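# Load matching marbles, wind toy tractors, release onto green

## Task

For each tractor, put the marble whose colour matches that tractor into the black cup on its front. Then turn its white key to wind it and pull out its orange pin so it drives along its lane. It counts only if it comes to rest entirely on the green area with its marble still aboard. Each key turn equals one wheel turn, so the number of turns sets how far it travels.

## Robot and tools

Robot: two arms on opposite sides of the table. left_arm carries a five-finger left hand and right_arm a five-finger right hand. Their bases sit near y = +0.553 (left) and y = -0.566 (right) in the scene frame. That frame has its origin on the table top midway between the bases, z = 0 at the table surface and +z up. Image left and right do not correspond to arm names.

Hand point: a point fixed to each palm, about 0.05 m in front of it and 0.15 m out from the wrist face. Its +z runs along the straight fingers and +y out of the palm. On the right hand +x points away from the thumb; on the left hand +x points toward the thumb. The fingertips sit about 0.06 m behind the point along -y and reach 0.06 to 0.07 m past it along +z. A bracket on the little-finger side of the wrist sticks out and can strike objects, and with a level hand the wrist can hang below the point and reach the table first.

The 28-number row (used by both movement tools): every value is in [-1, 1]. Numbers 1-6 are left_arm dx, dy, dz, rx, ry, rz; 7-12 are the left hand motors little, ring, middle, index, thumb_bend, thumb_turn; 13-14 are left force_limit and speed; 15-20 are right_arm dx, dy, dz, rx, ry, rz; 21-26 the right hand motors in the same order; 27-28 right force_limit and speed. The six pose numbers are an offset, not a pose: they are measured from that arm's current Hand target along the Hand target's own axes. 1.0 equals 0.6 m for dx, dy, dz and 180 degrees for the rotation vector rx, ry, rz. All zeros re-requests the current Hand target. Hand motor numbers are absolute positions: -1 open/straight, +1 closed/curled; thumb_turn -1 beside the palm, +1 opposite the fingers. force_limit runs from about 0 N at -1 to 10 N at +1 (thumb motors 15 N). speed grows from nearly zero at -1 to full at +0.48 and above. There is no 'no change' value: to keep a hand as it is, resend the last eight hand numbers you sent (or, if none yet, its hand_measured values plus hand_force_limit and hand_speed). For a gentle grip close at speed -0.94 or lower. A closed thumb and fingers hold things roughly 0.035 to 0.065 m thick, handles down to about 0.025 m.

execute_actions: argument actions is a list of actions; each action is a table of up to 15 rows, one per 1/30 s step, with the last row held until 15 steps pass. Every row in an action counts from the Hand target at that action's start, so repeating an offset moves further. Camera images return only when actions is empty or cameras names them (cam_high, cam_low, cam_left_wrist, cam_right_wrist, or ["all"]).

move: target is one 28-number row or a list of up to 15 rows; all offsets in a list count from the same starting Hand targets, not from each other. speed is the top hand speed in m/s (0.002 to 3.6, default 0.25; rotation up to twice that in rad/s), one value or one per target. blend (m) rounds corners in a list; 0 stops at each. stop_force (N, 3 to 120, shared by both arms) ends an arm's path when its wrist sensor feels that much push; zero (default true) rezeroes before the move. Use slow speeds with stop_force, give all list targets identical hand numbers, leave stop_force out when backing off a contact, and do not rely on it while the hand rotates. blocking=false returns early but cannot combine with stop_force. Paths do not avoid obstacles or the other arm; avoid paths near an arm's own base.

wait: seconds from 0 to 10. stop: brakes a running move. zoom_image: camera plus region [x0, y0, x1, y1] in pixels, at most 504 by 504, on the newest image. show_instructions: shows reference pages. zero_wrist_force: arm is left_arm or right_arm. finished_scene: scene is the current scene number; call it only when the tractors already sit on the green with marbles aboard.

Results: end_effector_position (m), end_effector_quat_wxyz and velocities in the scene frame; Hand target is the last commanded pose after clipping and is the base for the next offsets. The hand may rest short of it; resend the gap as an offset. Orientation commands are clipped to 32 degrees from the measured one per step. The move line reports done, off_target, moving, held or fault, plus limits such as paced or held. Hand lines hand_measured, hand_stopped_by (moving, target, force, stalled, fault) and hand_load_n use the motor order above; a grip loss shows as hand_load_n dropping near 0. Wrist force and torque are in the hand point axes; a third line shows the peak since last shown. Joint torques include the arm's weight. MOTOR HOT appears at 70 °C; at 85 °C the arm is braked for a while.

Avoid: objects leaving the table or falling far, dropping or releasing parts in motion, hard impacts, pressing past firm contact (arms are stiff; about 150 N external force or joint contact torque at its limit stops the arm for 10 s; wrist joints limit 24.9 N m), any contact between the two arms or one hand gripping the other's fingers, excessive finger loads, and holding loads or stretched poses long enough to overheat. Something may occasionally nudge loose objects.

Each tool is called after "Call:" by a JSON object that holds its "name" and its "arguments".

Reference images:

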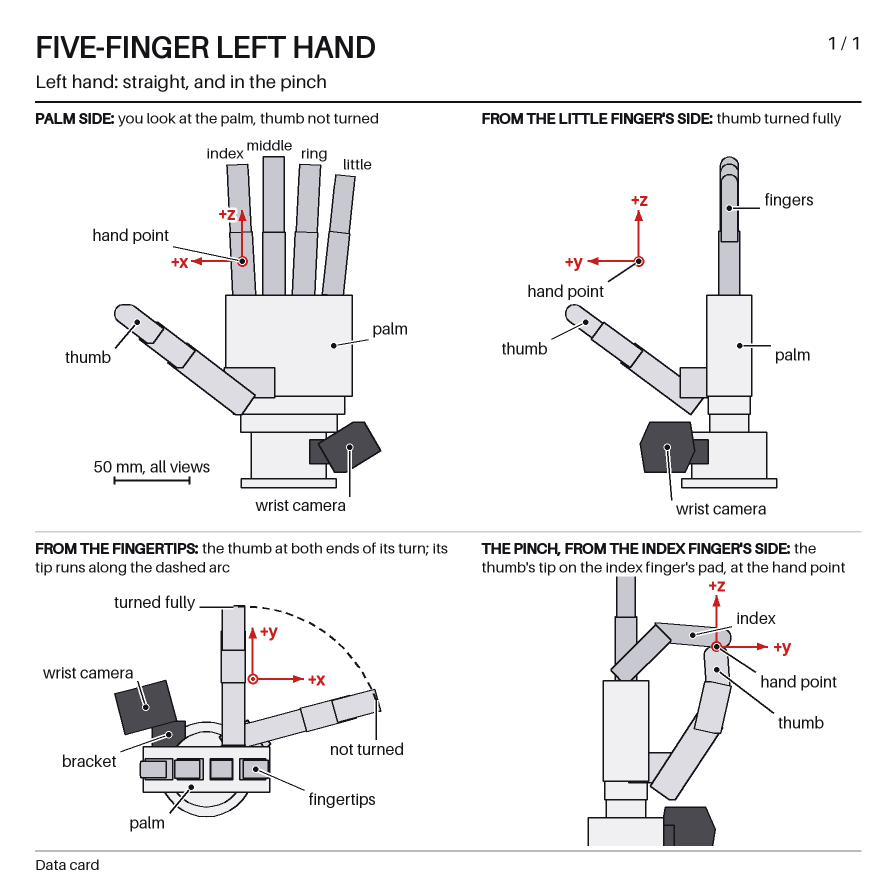

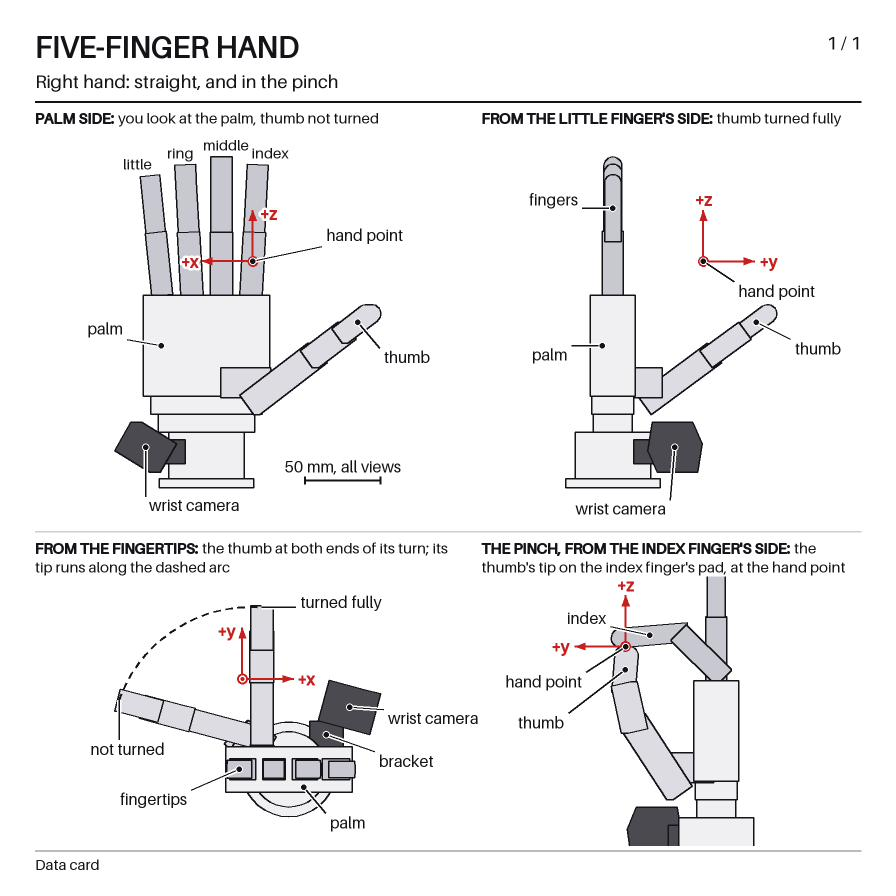

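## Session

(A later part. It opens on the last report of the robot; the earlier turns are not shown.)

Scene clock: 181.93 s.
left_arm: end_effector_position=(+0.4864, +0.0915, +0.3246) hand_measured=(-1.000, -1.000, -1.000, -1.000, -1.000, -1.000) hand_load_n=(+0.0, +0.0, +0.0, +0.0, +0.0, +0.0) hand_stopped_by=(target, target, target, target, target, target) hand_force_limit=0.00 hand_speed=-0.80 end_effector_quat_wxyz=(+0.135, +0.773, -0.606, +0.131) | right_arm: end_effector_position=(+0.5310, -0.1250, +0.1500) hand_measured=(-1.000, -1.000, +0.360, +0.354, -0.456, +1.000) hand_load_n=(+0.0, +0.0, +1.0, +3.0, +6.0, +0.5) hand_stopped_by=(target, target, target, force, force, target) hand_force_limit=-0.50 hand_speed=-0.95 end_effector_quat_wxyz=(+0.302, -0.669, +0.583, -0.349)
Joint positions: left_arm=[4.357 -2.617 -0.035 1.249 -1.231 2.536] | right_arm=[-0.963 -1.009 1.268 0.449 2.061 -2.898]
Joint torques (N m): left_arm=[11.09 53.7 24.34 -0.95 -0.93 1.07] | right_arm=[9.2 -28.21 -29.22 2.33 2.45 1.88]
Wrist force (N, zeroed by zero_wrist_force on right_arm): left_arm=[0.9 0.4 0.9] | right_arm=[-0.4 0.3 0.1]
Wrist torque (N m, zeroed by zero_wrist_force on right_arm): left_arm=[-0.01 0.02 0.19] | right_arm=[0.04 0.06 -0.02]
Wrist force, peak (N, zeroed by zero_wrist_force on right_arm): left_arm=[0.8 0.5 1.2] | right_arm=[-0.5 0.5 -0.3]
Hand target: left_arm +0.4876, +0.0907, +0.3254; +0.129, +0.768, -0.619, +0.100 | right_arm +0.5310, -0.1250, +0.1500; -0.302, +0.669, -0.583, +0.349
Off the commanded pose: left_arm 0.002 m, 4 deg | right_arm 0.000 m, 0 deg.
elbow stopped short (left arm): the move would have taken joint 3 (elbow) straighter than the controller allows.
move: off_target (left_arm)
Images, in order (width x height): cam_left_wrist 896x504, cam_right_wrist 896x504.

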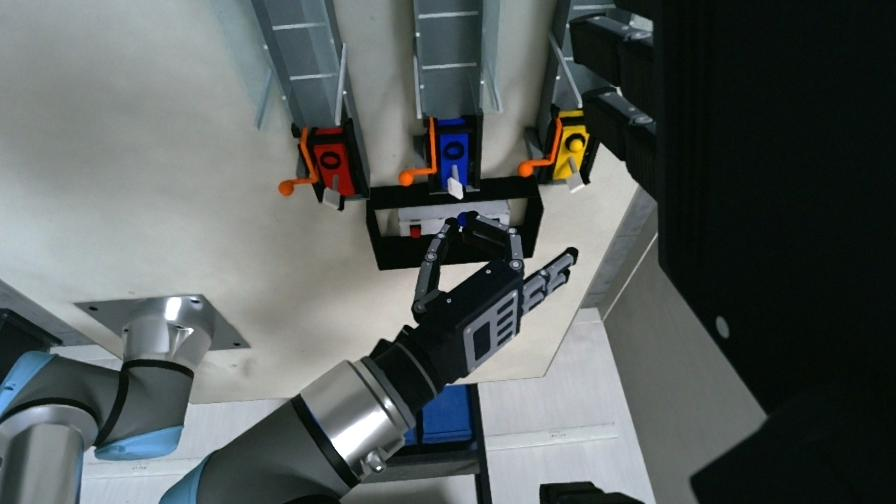

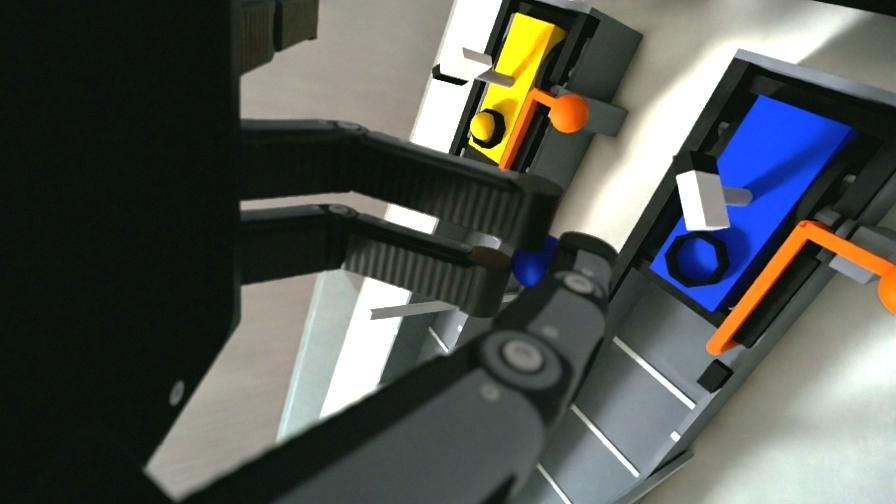

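Call:
{"name": "move", "arguments": {"target": [0,0,0,0,0,0,-1,-1,-1,-1,-1,-1,0,-0.8,-0.01818,0.08859,0.06001,0,0,0,-1,-1,0.36,0.4,-0.18,1,-0.5,-0.95], "speed": 0.08, "cameras": ["cam_right_wrist", "cam_left_wrist"]}}

Scene clock: 184.77 s.
left_arm: end_effector_position=(+0.4864, +0.0915, +0.3246) hand_measured=(-1.000, -1.000, -1.000, -1.000, -1.000, -1.000) hand_load_n=(+0.0, +0.0, +0.0, +0.0, +0.0, +0.0) hand_stopped_by=(target, target, target, target, target, target) hand_force_limit=0.00 hand_speed=-0.80 end_effector_quat_wxyz=(+0.135, +0.773, -0.606, +0.131) | right_arm: end_effector_position=(+0.5294, -0.1216, +0.0850) hand_measured=(-1.000, -1.000, +0.360, +0.354, -0.456, +1.000) hand_load_n=(+0.0, +0.0, +0.5, +3.0, +6.0, +0.0) hand_stopped_by=(target, target, target, force, force, target) hand_force_limit=-0.50 hand_speed=-0.95 end_effector_quat_wxyz=(+0.302, -0.669, +0.583, -0.349)
Joint positions: left_arm=[4.357 -2.617 -0.035 1.249 -1.231 2.536] | right_arm=[-0.956 -0.953 1.353 0.311 2.067 -2.893]
Joint torques (N m): left_arm=[10.87 54.26 23.76 -0.98 -0.98 1.14] | right_arm=[8.73 -29.38 -13.14 -1.43 2.07 1.61]
Wrist force (N, zeroed by zero_wrist_force on right_arm): left_arm=[1.1 0.3 0.8] | right_arm=[-0.1 0.3 -0.1]
Wrist torque (N m, zeroed by zero_wrist_force on right_arm): left_arm=[-0.01 -0.01 0.20] | right_arm=[0.03 0.02 0.01]
Wrist force, peak (N, zeroed by zero_wrist_force on right_arm): left_arm=[1.1 0.6 1.0] | right_arm=[-0.5 0.8 0.1]
Hand target: left_arm +0.4876, +0.0907, +0.3254; +0.129, +0.768, -0.619, +0.100 | right_arm +0.5294, -0.1216, +0.0850; -0.302, +0.669, -0.583, +0.349
Off the commanded pose: left_arm 0.002 m, 4 deg | right_arm 0.000 m, 0 deg.
elbow stopped short (left arm): the move would have taken joint 3 (elbow) straighter than the controller allows.
move: off_target (left_arm)
Images, in order (width x height): cam_left_wrist 896x504, cam_right_wrist 896x504.

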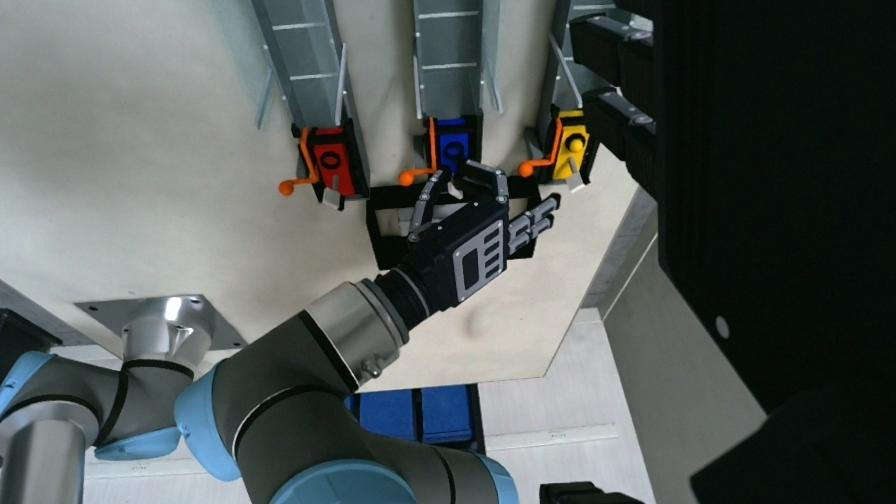

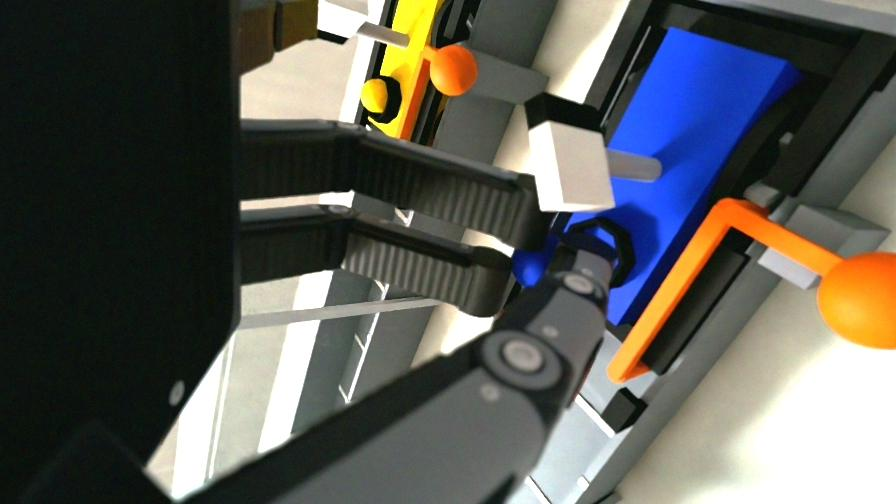

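Call:
{"name": "move", "arguments": {"target": [0,0,0,0,0,0,-1,-1,-1,-1,-1,-1,0,-0.8,-0.00412,0.02929,0.02073,0,0,0,-1,-1,0.36,0.4,-0.18,1,-0.5,-0.95], "speed": 0.03, "stop_force": 4, "cameras": ["cam_right_wrist"]}}

Call:
{"name": "zero_wrist_force", "arguments": {"arm": "right_arm"}}

Call:
{"name": "move", "arguments": {"target": [0,0,0,0,0,0,-1,-1,-1,-1,-1,-1,0,-0.8,-0.0019,0.01352,0.00957,0,0,0,-1,-1,0.36,0.4,-0.18,1,-0.5,-0.95], "speed": 0.005, "stop_force": 3, "cameras": ["cam_right_wrist"]}}

Scene clock: 187.37 s.
left_arm: end_effector_position=(+0.4864, +0.0915, +0.3246) hand_measured=(-1.000, -1.000, -1.000, -1.000, -1.000, -1.000) hand_load_n=(+0.0, +0.0, +0.0, +0.0, +0.0, +0.0) hand_stopped_by=(target, target, target, target, target, target) hand_force_limit=0.00 hand_speed=-0.80 end_effector_quat_wxyz=(+0.135, +0.773, -0.606, +0.131) | right_arm: end_effector_position=(+0.5294, -0.1216, +0.0659) hand_measured=(-1.000, -1.000, +0.360, +0.354, -0.456, +1.000) hand_load_n=(+0.0, +0.0, +0.5, +2.0, +6.0, +0.0) hand_stopped_by=(target, target, target, force, force, target) hand_force_limit=-0.50 hand_speed=-0.95 end_effector_quat_wxyz=(+0.302, -0.669, +0.583, -0.349)
Joint positions: left_arm=[4.357 -2.617 -0.035 1.249 -1.231 2.536] | right_arm=[-0.956 -0.935 1.375 0.271 2.067 -2.893]
Joint torques (N m): left_arm=[10.38 53.91 23.61 -1.03 -0.94 1.09] | right_arm=[5.56 -55.43 -25.44 2.13 -1.4 0.85]
Wrist force (N, zeroed by zero_wrist_force on right_arm): left_arm=[0.9 0.4 1.0] | right_arm=[0.8 -1.5 -2.7]
Wrist torque (N m, zeroed by zero_wrist_force on right_arm): left_arm=[-0.02 0.02 0.19] | right_arm=[-0.04 0.05 -0.03]
Wrist force, peak (N, zeroed by zero_wrist_force on right_arm): left_arm=[1.1 0.4 1.0] | right_arm=[0.9 -9.7 -10.4]
Hand target: left_arm +0.4876, +0.0907, +0.3254; +0.129, +0.768, -0.619, +0.100 | right_arm +0.5294, -0.1217, +0.0659; -0.302, +0.669, -0.583, +0.349 (not the last commanded pose)
Off the commanded pose: left_arm 0.002 m, 4 deg | right_arm 0.003 m, 0 deg.
elbow stopped short (left arm): the move would have taken joint 3 (elbow) straighter than the controller allows.
move: contact (right_arm), off_target (left_arm)
Images, in order (width x height): cam_right_wrist 896x504.

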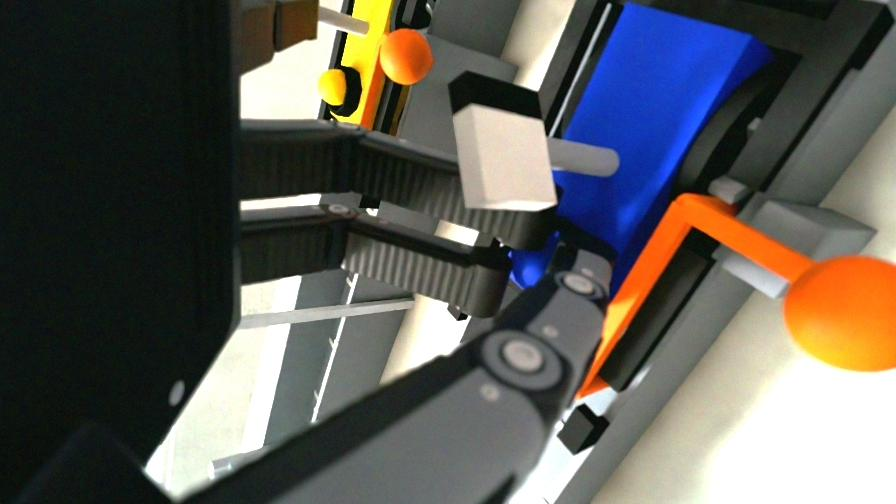

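Wrist force sensor zeroed.

Scene clock: 188.77 s.
left_arm: end_effector_position=(+0.4864, +0.0915, +0.3246) hand_measured=(-1.000, -1.000, -1.000, -1.000, -1.000, -1.000) hand_load_n=(+0.0, +0.0, +0.0, +0.0, +0.0, -0.5) hand_stopped_by=(target, target, target, target, target, target) hand_force_limit=0.00 hand_speed=-0.80 end_effector_quat_wxyz=(+0.135, +0.773, -0.606, +0.131) | right_arm: end_effector_position=(+0.5294, -0.1216, +0.0656) hand_measured=(-1.000, -1.000, +0.360, +0.354, -0.456, +1.000) hand_load_n=(+0.0, +0.0, +0.0, +1.5, +6.5, -0.5) hand_stopped_by=(target, target, target, force, force, target) hand_force_limit=-0.50 hand_speed=-0.95 end_effector_quat_wxyz=(+0.302, -0.669, +0.583, -0.349)
Joint positions: left_arm=[4.357 -2.617 -0.035 1.249 -1.231 2.536] | right_arm=[-0.956 -0.934 1.375 0.27 2.067 -2.893]
Joint torques (N m): left_arm=[11.19 54.29 24.05 -0.94 -0.89 1.16] | right_arm=[4.81 -52.72 -23.82 1.86 -1.56 0.82]
Wrist force (N, zeroed by zero_wrist_force on right_arm): left_arm=[0.6 0.3 0.8] | right_arm=[0.3 -2.5 -2.8]
Wrist torque (N m, zeroed by zero_wrist_force on right_arm): left_arm=[-0.01 0.05 0.17] | right_arm=[-0.08 0.03 -0.03]
Wrist force, peak (N, zeroed by zero_wrist_force on right_arm): left_arm=[0.9 0.4 1.1] | right_arm=[0.3 -4.8 -4.6]
Hand target: left_arm +0.4876, +0.0907, +0.3254; +0.129, +0.768, -0.619, +0.100 | right_arm +0.5294, -0.1216, +0.0656; -0.302, +0.669, -0.583, +0.349 (not the last commanded pose)
Off the commanded pose: left_arm 0.002 m, 4 deg | right_arm 0.010 m, 0 deg.
elbow stopped short (left arm): the move would have taken joint 3 (elbow) straighter than the controller allows.
move: contact (right_arm), off_target (left_arm)
Images, in order (width x height): cam_right_wrist 896x504.

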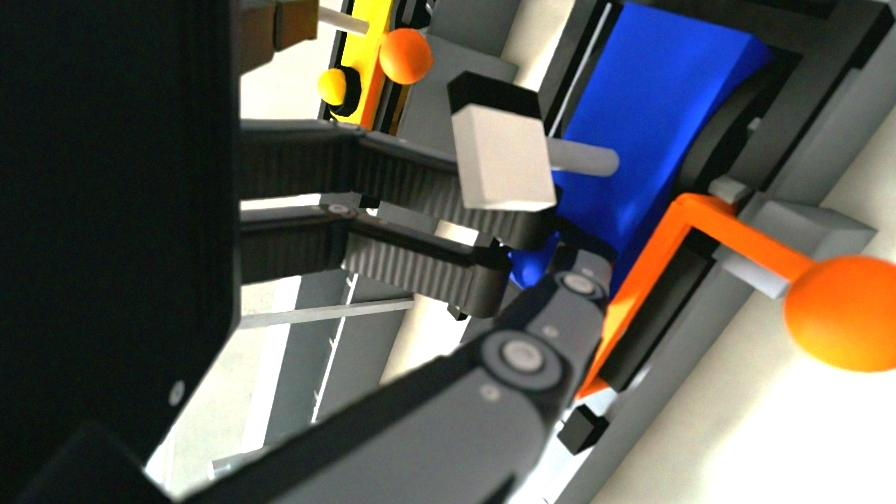

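Call:
{"name": "move", "arguments": {"target": [0,0,0,0,0,0,-1,-1,-1,-1,-1,-1,0,-0.8,-0.0001,-0.0007,-0.0013,0,0,0,-1,-1,0.36,0.4,-0.18,1,-0.5,-0.95], "speed": 0.01}}

Call:
{"name": "move", "arguments": {"target": [0,0,0,0,0,0,-1,-1,-1,-1,-1,-1,0,-0.8,0,0,0,0,0,0,-1,-1,0.36,0.4,-0.57,1,-0.5,-0.93], "speed": 0.01, "cameras": ["cam_right_wrist"]}}

Scene clock: 190.03 s.
left_arm: end_effector_position=(+0.4864, +0.0915, +0.3246) hand_measured=(-1.000, -1.000, -1.000, -1.000, -1.000, -1.000) hand_load_n=(+0.0, +0.0, +0.0, +0.0, +0.0, +0.0) hand_stopped_by=(target, target, target, target, target, target) hand_force_limit=0.00 hand_speed=-0.80 end_effector_quat_wxyz=(+0.135, +0.773, -0.606, +0.131) | right_arm: end_effector_position=(+0.5290, -0.1215, +0.0663) hand_measured=(-1.000, -1.000, +0.360, +0.354, -0.456, +1.000) hand_load_n=(+0.0, -0.5, +1.0, +1.5, +4.0, +0.5) hand_stopped_by=(target, target, target, force, force, target) hand_force_limit=-0.50 hand_speed=-0.95 end_effector_quat_wxyz=(+0.302, -0.669, +0.583, -0.349)
Joint positions: left_arm=[4.357 -2.617 -0.035 1.249 -1.231 2.536] | right_arm=[-0.955 -0.936 1.375 0.271 2.067 -2.892]
Joint torques (N m): left_arm=[11.15 54.03 23.86 -1.02 -0.98 1.24] | right_arm=[10.18 -57.24 -24.79 2.29 2.05 1.73]
Wrist force (N, zeroed by zero_wrist_force on right_arm): left_arm=[0.9 0.2 0.8] | right_arm=[-0.4 1.6 2.4]
Wrist torque (N m, zeroed by zero_wrist_force on right_arm): left_arm=[-0.02 0.01 0.19] | right_arm=[0.09 0.00 0.00]
Wrist force, peak (N, zeroed by zero_wrist_force on right_arm): left_arm=[1.1 0.2 0.9] | right_arm=[0.0 -2.5 -3.0]
Hand target: left_arm +0.4876, +0.0907, +0.3254; +0.129, +0.768, -0.619, +0.100 | right_arm +0.5290, -0.1215, +0.0664; -0.302, +0.669, -0.583, +0.349
Off the commanded pose: left_arm 0.002 m, 4 deg | right_arm 0.000 m, 0 deg.
elbow stopped short (left arm): the move would have taken joint 3 (elbow) straighter than the controller allows.
move: off_target (left_arm)

Scene clock: 191.40 s.
left_arm: end_effector_position=(+0.4864, +0.0915, +0.3246) hand_measured=(-1.000, -1.000, -1.000, -1.000, -1.000, -1.000) hand_load_n=(+0.0, +0.0, +0.0, +0.0, +0.0, +0.0) hand_stopped_by=(target, target, target, target, target, target) hand_force_limit=0.00 hand_speed=-0.80 end_effector_quat_wxyz=(+0.135, +0.773, -0.606, +0.131) | right_arm: end_effector_position=(+0.5291, -0.1215, +0.0664) hand_measured=(-1.000, -1.000, +0.360, +0.354, -0.566, +1.000) hand_load_n=(+0.0, +0.0, +0.0, +0.0, -11.5, -1.0) hand_stopped_by=(target, target, target, force, target, target) hand_force_limit=-0.50 hand_speed=-0.93 end_effector_quat_wxyz=(+0.302, -0.669, +0.583, -0.349)
Joint positions: left_arm=[4.357 -2.617 -0.035 1.249 -1.231 2.536] | right_arm=[-0.955 -0.936 1.375 0.272 2.067 -2.892]
Joint torques (N m): left_arm=[10.57 54.01 23.86 -0.99 -0.83 1.23] | right_arm=[9.84 -51.57 -20.44 2.26 1.44 1.49]
Wrist force (N, zeroed by zero_wrist_force on right_arm): left_arm=[0.7 0.4 0.9] | right_arm=[-0.4 -6.6 3.5]
Wrist torque (N m, zeroed by zero_wrist_force on right_arm): left_arm=[0.01 0.04 0.17] | right_arm=[-0.14 -0.02 -0.08]
Wrist force, peak (N, zeroed by zero_wrist_force on right_arm): left_arm=[0.8 0.6 1.1] | right_arm=[-0.5 -6.7 3.5]
Hand target: left_arm +0.4876, +0.0907, +0.3254; +0.129, +0.768, -0.619, +0.100 | right_arm +0.5290, -0.1215, +0.0664; -0.302, +0.669, -0.583, +0.349
Off the commanded pose: left_arm 0.002 m, 4 deg | right_arm 0.000 m, 0 deg.
elbow stopped short (left arm): the move would have taken joint 3 (elbow) straighter than the controller allows.
move: off_target (left_arm)
Images, in order (width x height): cam_right_wrist 896x504.

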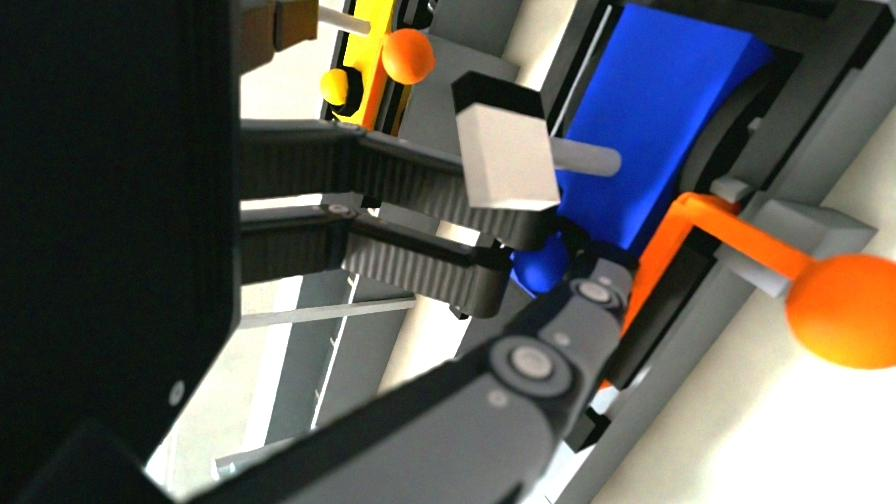

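Call:
{"name": "move", "arguments": {"target": [0,0,0,0,0,0,-1,-1,-1,-1,-1,-1,0,-0.8,0,0,0,0,0,0,-1,-1,0.36,0.4,-0.535,1,-0.5,-0.93], "speed": 0.01, "cameras": ["cam_right_wrist"]}}

Scene clock: 192.27 s.
left_arm: end_effector_position=(+0.4864, +0.0915, +0.3246) hand_measured=(-1.000, -1.000, -1.000, -1.000, -1.000, -1.000) hand_load_n=(+0.0, +0.0, +0.0, +0.0, +0.0, +0.0) hand_stopped_by=(target, target, target, target, target, target) hand_force_limit=0.00 hand_speed=-0.80 end_effector_quat_wxyz=(+0.135, +0.773, -0.606, +0.131) | right_arm: end_effector_position=(+0.5291, -0.1215, +0.0664) hand_measured=(-1.000, -1.000, +0.360, +0.354, -0.536, +1.000) hand_load_n=(+0.0, +0.0, +0.0, +0.0, -2.0, -1.0) hand_stopped_by=(target, target, target, force, target, target) hand_force_limit=-0.50 hand_speed=-0.93 end_effector_quat_wxyz=(+0.302, -0.669, +0.583, -0.349)
Joint positions: left_arm=[4.357 -2.617 -0.035 1.249 -1.231 2.536] | right_arm=[-0.955 -0.936 1.375 0.272 2.067 -2.892]
Joint torques (N m): left_arm=[10.75 54.22 23.57 -1.07 -0.82 1.25] | right_arm=[9.78 -42.66 -11.72 2.3 0.02 1.49]
Wrist force (N, zeroed by zero_wrist_force on right_arm): left_arm=[0.8 0.5 0.7] | right_arm=[-0.3 -0.3 2.1]
Wrist torque (N m, zeroed by zero_wrist_force on right_arm): left_arm=[0.02 0.02 0.18] | right_arm=[0.04 0.01 -0.02]
Wrist force, peak (N, zeroed by zero_wrist_force on right_arm): left_arm=[1.0 0.4 1.0] | right_arm=[-0.4 -6.6 3.1]
Hand target: left_arm +0.4876, +0.0907, +0.3254; +0.129, +0.768, -0.619, +0.100 | right_arm +0.5290, -0.1215, +0.0664; -0.302, +0.669, -0.583, +0.349
Off the commanded pose: left_arm 0.002 m, 4 deg | right_arm 0.000 m, 0 deg.
elbow stopped short (left arm): the move would have taken joint 3 (elbow) straighter than the controller allows.
move: off_target (left_arm)
Images, in order (width x height): cam_right_wrist 896x504.

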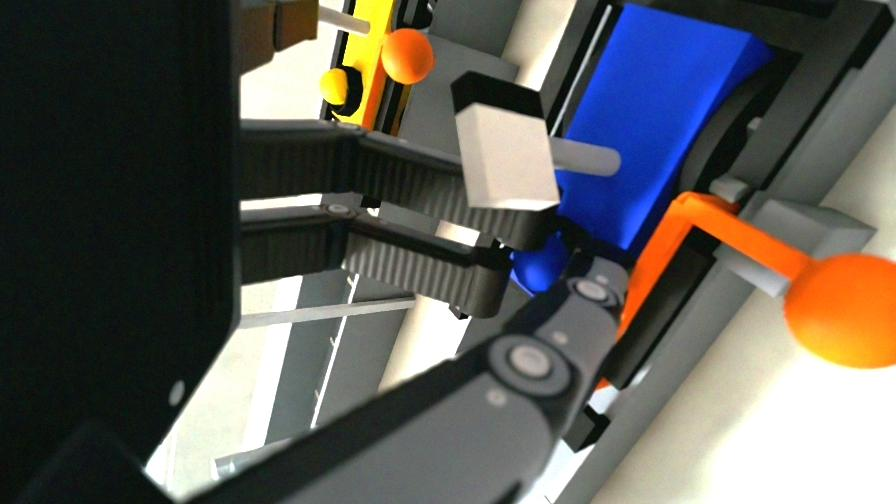

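Call:
{"name": "move", "arguments": {"target": [0,0,0,0,0,0,-1,-1,-1,-1,-1,-1,0,-0.8,0,0,0,0,0,0,-1,-1,0.36,0.4,-0.525,1,-0.5,-0.93], "speed": 0.01}}

Call:
{"name": "move", "arguments": {"target": [0,0,0,0,0,0,-1,-1,-1,-1,-1,-1,0,-0.8,0.00095,-0.00676,-0.00478,0,0,0,-1,-1,0.36,0.4,-0.525,1,-0.5,-0.93], "speed": 0.015, "cameras": ["cam_right_wrist"]}}

Scene clock: 193.07 s.
left_arm: end_effector_position=(+0.4864, +0.0915, +0.3246) hand_measured=(-1.000, -1.000, -1.000, -1.000, -1.000, -1.000) hand_load_n=(+0.0, +0.0, +0.0, +0.0, +0.0, +0.0) hand_stopped_by=(target, target, target, target, target, target) hand_force_limit=0.00 hand_speed=-0.80 end_effector_quat_wxyz=(+0.135, +0.773, -0.606, +0.131) | right_arm: end_effector_position=(+0.5290, -0.1215, +0.0664) hand_measured=(-1.000, -1.000, +0.360, +0.354, -0.526, +1.000) hand_load_n=(+0.0, -0.5, +0.0, +0.0, -0.5, +0.0) hand_stopped_by=(target, target, target, force, target, target) hand_force_limit=-0.50 hand_speed=-0.93 end_effector_quat_wxyz=(+0.302, -0.669, +0.583, -0.349)
Joint positions: left_arm=[4.357 -2.617 -0.035 1.249 -1.231 2.536] | right_arm=[-0.955 -0.936 1.375 0.272 2.067 -2.892]
Joint torques (N m): left_arm=[10.32 53.99 23.7 -0.86 -0.89 1.27] | right_arm=[9.43 -34.69 -13.48 2.25 -1.25 1.19]
Wrist force (N, zeroed by zero_wrist_force on right_arm): left_arm=[0.5 0.2 0.9] | right_arm=[-0.9 1.2 2.3]
Wrist torque (N m, zeroed by zero_wrist_force on right_arm): left_arm=[-0.03 0.08 0.16] | right_arm=[0.09 0.02 0.01]
Wrist force, peak (N, zeroed by zero_wrist_force on right_arm): left_arm=[0.9 0.4 0.9] | right_arm=[-1.0 1.1 2.5]
Hand target: left_arm +0.4876, +0.0907, +0.3254; +0.129, +0.768, -0.619, +0.100 | right_arm +0.5290, -0.1215, +0.0664; -0.302, +0.669, -0.583, +0.349
Off the commanded pose: left_arm 0.002 m, 4 deg | right_arm 0.000 m, 0 deg.
elbow stopped short (left arm): the move would have taken joint 3 (elbow) straighter than the controller allows.
move: off_target (left_arm)

Scene clock: 193.83 s.
left_arm: end_effector_position=(+0.4864, +0.0915, +0.3246) hand_measured=(-1.000, -1.000, -1.000, -1.000, -1.000, -1.000) hand_load_n=(+0.0, +0.0, +0.0, +0.0, +0.0, +0.0) hand_stopped_by=(target, target, target, target, target, target) hand_force_limit=0.00 hand_speed=-0.80 end_effector_quat_wxyz=(+0.135, +0.773, -0.606, +0.131) | right_arm: end_effector_position=(+0.5290, -0.1215, +0.0713) hand_measured=(-1.000, -1.000, +0.360, +0.354, -0.526, +1.000) hand_load_n=(+0.0, +0.0, +0.0, +0.0, +0.0, +0.0) hand_stopped_by=(target, target, target, force, target, target) hand_force_limit=-0.50 hand_speed=-0.93 end_effector_quat_wxyz=(+0.302, -0.669, +0.583, -0.349)
Joint positions: left_arm=[4.357 -2.617 -0.035 1.249 -1.231 2.536] | right_arm=[-0.955 -0.941 1.369 0.282 2.067 -2.892]
Joint torques (N m): left_arm=[10.56 54.77 23.92 -1 -0.91 1.3] | right_arm=[7.49 -57.48 -27.18 2.54 -1.28 0.45]
Wrist force (N, zeroed by zero_wrist_force on right_arm): left_arm=[0.8 0.5 0.8] | right_arm=[-1.4 2.0 2.7]
Wrist torque (N m, zeroed by zero_wrist_force on right_arm): left_arm=[0.02 0.03 0.18] | right_arm=[0.11 0.04 0.02]
Wrist force, peak (N, zeroed by zero_wrist_force on right_arm): left_arm=[1.0 0.6 0.9] | right_arm=[-1.1 2.0 2.8]
Hand target: left_arm +0.4876, +0.0907, +0.3254; +0.129, +0.768, -0.619, +0.100 | right_arm +0.5290, -0.1215, +0.0714; -0.302, +0.669, -0.583, +0.349
Off the commanded pose: left_arm 0.002 m, 4 deg | right_arm 0.000 m, 0 deg.
elbow stopped short (left arm): the move would have taken joint 3 (elbow) straighter than the controller allows.
move: off_target (left_arm)
Images, in order (width x height): cam_right_wrist 896x504.

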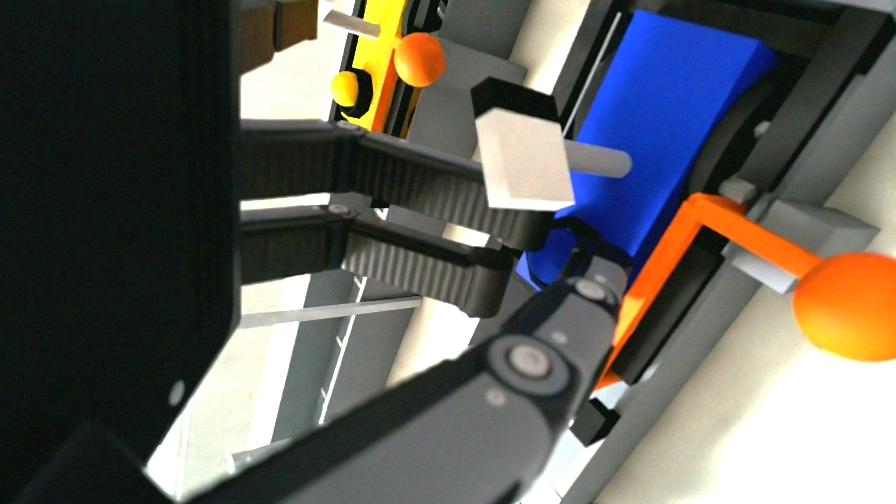

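Call:
{"name": "move", "arguments": {"target": [[0,0,0,0,0,0,-1,-1,-1,-1,-1,-1,0,-0.8,0.0019,-0.01352,-0.00957,0,0,0,-1,-1,0.36,0.4,-0.525,1,-0.5,-0.93],[0,0,0,0,0,0,-1,-1,-1,-1,-1,-1,0,-0.8,0.01248,-0.08881,-0.06286,0,0,0,-1,-1,0.36,0.4,-0.525,1,-0.5,-0.93]], "speed": [0.02,0.1], "blend": 0.003, "cameras": ["cam_right_wrist"]}}

Scene clock: 195.63 s.
left_arm: end_effector_position=(+0.4864, +0.0915, +0.3246) hand_measured=(-1.000, -1.000, -1.000, -1.000, -1.000, -1.000) hand_load_n=(+0.0, +0.0, +0.0, +0.0, +0.0, +0.5) hand_stopped_by=(target, target, target, target, target, target) hand_force_limit=0.00 hand_speed=-0.80 end_effector_quat_wxyz=(+0.135, +0.773, -0.606, +0.131) | right_arm: end_effector_position=(+0.5290, -0.1215, +0.1370) hand_measured=(-1.000, -1.000, +0.360, +0.354, -0.526, +1.000) hand_load_n=(+0.0, +0.0, +0.0, +0.0, +0.0, +0.0) hand_stopped_by=(target, target, target, force, target, target) hand_force_limit=-0.50 hand_speed=-0.93 end_effector_quat_wxyz=(+0.302, -0.669, +0.583, -0.349)
Joint positions: left_arm=[4.357 -2.617 -0.035 1.249 -1.231 2.536] | right_arm=[-0.955 -0.996 1.283 0.424 2.067 -2.892]
Joint torques (N m): left_arm=[10.83 54.38 23.64 -0.97 -0.92 1.24] | right_arm=[9.19 -55.82 -26.81 2.32 2.07 1.7]
Wrist force (N, zeroed by zero_wrist_force on right_arm): left_arm=[0.7 0.4 0.6] | right_arm=[-1.1 1.6 2.6]
Wrist torque (N m, zeroed by zero_wrist_force on right_arm): left_arm=[0.00 0.03 0.18] | right_arm=[0.06 0.00 0.01]
Wrist force, peak (N, zeroed by zero_wrist_force on right_arm): left_arm=[1.0 0.2 1.1] | right_arm=[-1.4 2.2 2.9]
Hand target: left_arm +0.4876, +0.0907, +0.3254; +0.129, +0.768, -0.619, +0.100 | right_arm +0.5290, -0.1215, +0.1371; -0.302, +0.669, -0.583, +0.349
Off the commanded pose: left_arm 0.002 m, 4 deg | right_arm 0.000 m, 0 deg.
elbow stopped short (left arm): the move would have taken joint 3 (elbow) straighter than the controller allows.
move: off_target (left_arm)
Images, in order (width x height): cam_right_wrist 896x504.

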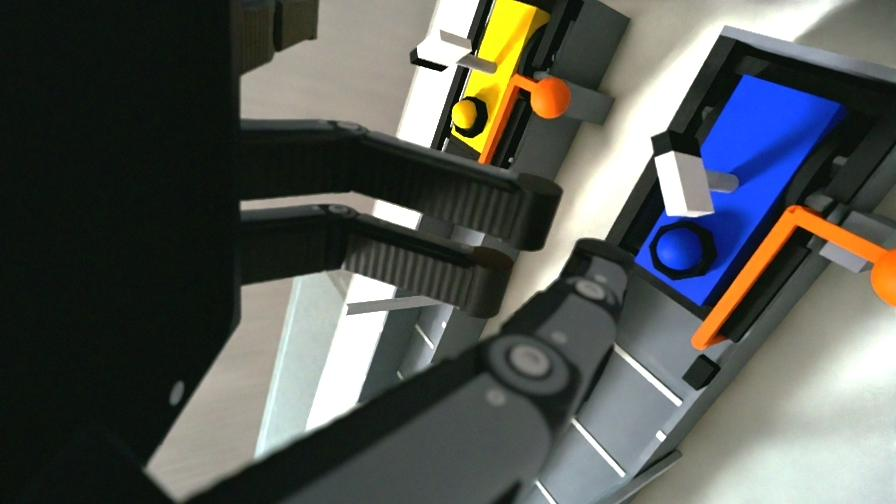

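Call:
{"name": "move", "arguments": {"target": [[0,0,0,0,0,0,-1,-1,-1,-1,-1,-1,0,-0.8,0.2132,0.1017,-0.052,0,0,0,-1,-1,0.12,0.27,-0.5,1,0,-0.3],[0,0,0,0,0,0,-1,-1,-1,-1,-1,-1,0,-0.8,0.2037,0.1693,-0.00415,0,0,0,-1,-1,0.12,0.27,-0.5,1,0,-0.3]], "speed": [0.2,0.08], "blend": 0.01, "cameras": ["cam_right_wrist"]}}

Call:
{"name": "zero_wrist_force", "arguments": {"arm": "right_arm"}}

Call:
{"name": "zoom_image", "arguments": {"camera": "cam_right_wrist", "region": [480, 190, 660, 310]}}

Scene clock: 197.97 s.
left_arm: end_effector_position=(+0.4864, +0.0915, +0.3246) hand_measured=(-1.000, -1.000, -1.000, -1.000, -1.000, -1.000) hand_load_n=(+0.0, +0.0, +0.0, +0.0, -0.5, +0.0) hand_stopped_by=(target, target, target, target, target, target) hand_force_limit=0.00 hand_speed=-0.80 end_effector_quat_wxyz=(+0.135, +0.773, -0.606, +0.131) | right_arm: end_effector_position=(+0.4787, -0.2565, +0.0701) hand_measured=(-1.000, -1.000, +0.120, +0.270, -0.500, +1.000) hand_load_n=(+0.0, +0.0, +0.0, +0.0, +0.0, +0.0) hand_stopped_by=(target, target, target, target, target, target) hand_force_limit=0.00 hand_speed=-0.30 end_effector_quat_wxyz=(+0.302, -0.669, +0.583, -0.349)
Joint positions: left_arm=[4.357 -2.617 -0.035 1.249 -1.231 2.536] | right_arm=[-1.15 -1.235 1.827 0.064 1.916 -3.027]
Joint torques (N m): left_arm=[10.79 54.66 23.62 -0.96 -0.87 1.26] | right_arm=[-8.79 -16.53 -11.32 -1.66 -1.35 -1.65]
Wrist force (N, zeroed by zero_wrist_force on right_arm): left_arm=[0.4 0.1 0.8] | right_arm=[-0.9 1.3 2.6]
Wrist torque (N m, zeroed by zero_wrist_force on right_arm): left_arm=[-0.04 0.09 0.17] | right_arm=[0.00 -0.02 0.13]
Wrist force, peak (N, zeroed by zero_wrist_force on right_arm): left_arm=[0.9 0.5 1.0] | right_arm=[-2.0 1.4 2.9]
Hand target: left_arm +0.4876, +0.0907, +0.3254; +0.129, +0.768, -0.619, +0.100 | right_arm +0.4787, -0.2565, +0.0701; -0.302, +0.669, -0.583, +0.349
Off the commanded pose: left_arm 0.002 m, 4 deg | right_arm 0.000 m, 0 deg.
elbow stopped short (left arm): the move would have taken joint 3 (elbow) straighter than the controller allows.
move: off_target (left_arm)
Images, in order (width x height): cam_right_wrist 896x504.

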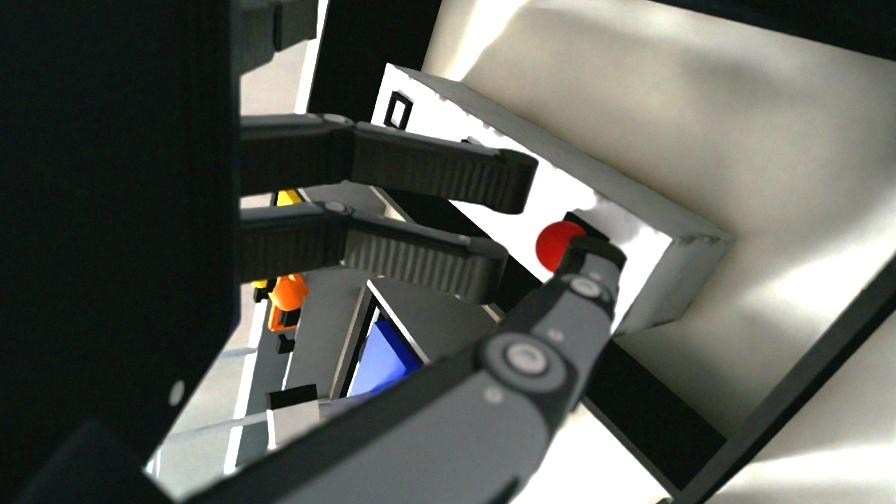

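Wrist force sensor zeroed.

Scaled by 2.800.

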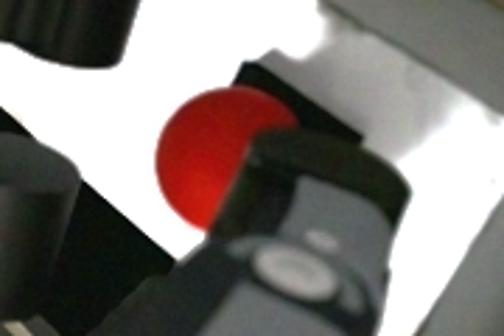

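Call:
{"name": "move", "arguments": {"target": [0,0,0,0,0,0,-1,-1,-1,-1,-1,-1,0,-0.8,0.0026,-0.00065,0.0014,0,0,0,-1,-1,0.12,0.27,-0.5,1,0,-0.3], "speed": 0.02}}

Call:
{"name": "move", "arguments": {"target": [0,0,0,0,0,0,-1,-1,-1,-1,-1,-1,0,-0.8,-0.00304,0.02163,0.01531,0,0,0,-1,-1,0.12,0.27,-0.5,1,0,-0.3], "speed": 0.008, "stop_force": 3, "cameras": ["cam_right_wrist"]}}

Scene clock: 199.10 s.
left_arm: end_effector_position=(+0.4864, +0.0915, +0.3246) hand_measured=(-1.000, -1.000, -1.000, -1.000, -1.000, -1.000) hand_load_n=(+0.0, +0.0, +0.0, +0.0, +0.0, +0.0) hand_stopped_by=(target, target, target, target, target, target) hand_force_limit=0.00 hand_speed=-0.80 end_effector_quat_wxyz=(+0.135, +0.773, -0.606, +0.131) | right_arm: end_effector_position=(+0.4797, -0.2580, +0.0701) hand_measured=(-1.000, -1.000, +0.120, +0.270, -0.500, +1.000) hand_load_n=(+0.0, +0.0, +0.0, +0.0, +0.0, +0.0) hand_stopped_by=(target, target, target, target, target, target) hand_force_limit=0.00 hand_speed=-0.30 end_effector_quat_wxyz=(+0.302, -0.669, +0.583, -0.349)
Joint positions: left_arm=[4.357 -2.617 -0.035 1.249 -1.231 2.536] | right_arm=[-1.154 -1.236 1.828 0.063 1.912 -3.03]
Joint torques (N m): left_arm=[11.12 54.45 23.37 -0.99 -1.02 1.16] | right_arm=[-9.78 -43.66 -10.51 -1.53 -1.46 -1.5]
Wrist force (N, zeroed by zero_wrist_force on right_arm): left_arm=[0.9 0.6 0.8] | right_arm=[0.0 0.1 0.2]
Wrist torque (N m, zeroed by zero_wrist_force on right_arm): left_arm=[0.04 0.01 0.17] | right_arm=[0.01 -0.01 0.00]
Wrist force, peak (N, zeroed by zero_wrist_force on right_arm): left_arm=[1.0 0.4 0.9] | right_arm=[-0.5 0.5 0.2]
Hand target: left_arm +0.4876, +0.0907, +0.3254; +0.129, +0.768, -0.619, +0.100 | right_arm +0.4797, -0.2580, +0.0701; -0.302, +0.669, -0.583, +0.349
Off the commanded pose: left_arm 0.002 m, 4 deg | right_arm 0.000 m, 0 deg.
elbow stopped short (left arm): the move would have taken joint 3 (elbow) straighter than the controller allows.
move: off_target (left_arm)

Scene clock: 201.63 s.
left_arm: end_effector_position=(+0.4864, +0.0915, +0.3246) hand_measured=(-1.000, -1.000, -1.000, -1.000, -1.000, -1.000) hand_load_n=(+0.0, +0.0, -0.5, +0.0, +0.0, +0.0) hand_stopped_by=(target, target, target, target, target, target) hand_force_limit=0.00 hand_speed=-0.80 end_effector_quat_wxyz=(+0.135, +0.773, -0.606, +0.131) | right_arm: end_effector_position=(+0.4797, -0.2580, +0.0596) hand_measured=(-1.000, -1.000, +0.120, +0.270, -0.500, +1.000) hand_load_n=(+0.0, -0.5, +0.0, +0.0, +0.0, +0.0) hand_stopped_by=(target, target, target, target, target, target) hand_force_limit=0.00 hand_speed=-0.30 end_effector_quat_wxyz=(+0.302, -0.669, +0.583, -0.349)
Joint positions: left_arm=[4.357 -2.617 -0.035 1.249 -1.231 2.536] | right_arm=[-1.154 -1.221 1.84 0.036 1.912 -3.03]
Joint torques (N m): left_arm=[10.37 54.86 23.32 -0.98 -0.89 1.22] | right_arm=[-7.89 -42.64 -21.61 2.63 -1.25 -1.52]
Wrist force (N, zeroed by zero_wrist_force on right_arm): left_arm=[0.8 0.3 0.9] | right_arm=[-0.5 -3.0 -0.3]
Wrist torque (N m, zeroed by zero_wrist_force on right_arm): left_arm=[-0.03 0.04 0.19] | right_arm=[0.02 0.05 -0.03]
Wrist force, peak (N, zeroed by zero_wrist_force on right_arm): left_arm=[1.0 0.6 0.9] | right_arm=[-0.6 -5.5 -0.7]
Hand target: left_arm +0.4876, +0.0907, +0.3254; +0.129, +0.768, -0.619, +0.100 | right_arm +0.4797, -0.2580, +0.0596; -0.302, +0.669, -0.583, +0.349 (not the last commanded pose)
Off the commanded pose: left_arm 0.002 m, 4 deg | right_arm 0.005 m, 0 deg.
elbow stopped short (left arm): the move would have taken joint 3 (elbow) straighter than the controller allows.
move: contact (right_arm), off_target (left_arm)
Images, in order (width x height): cam_right_wrist 896x504.

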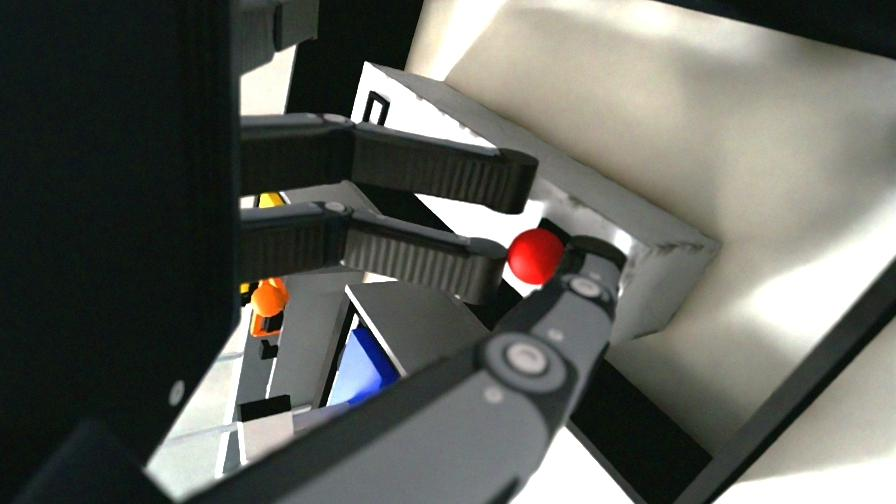

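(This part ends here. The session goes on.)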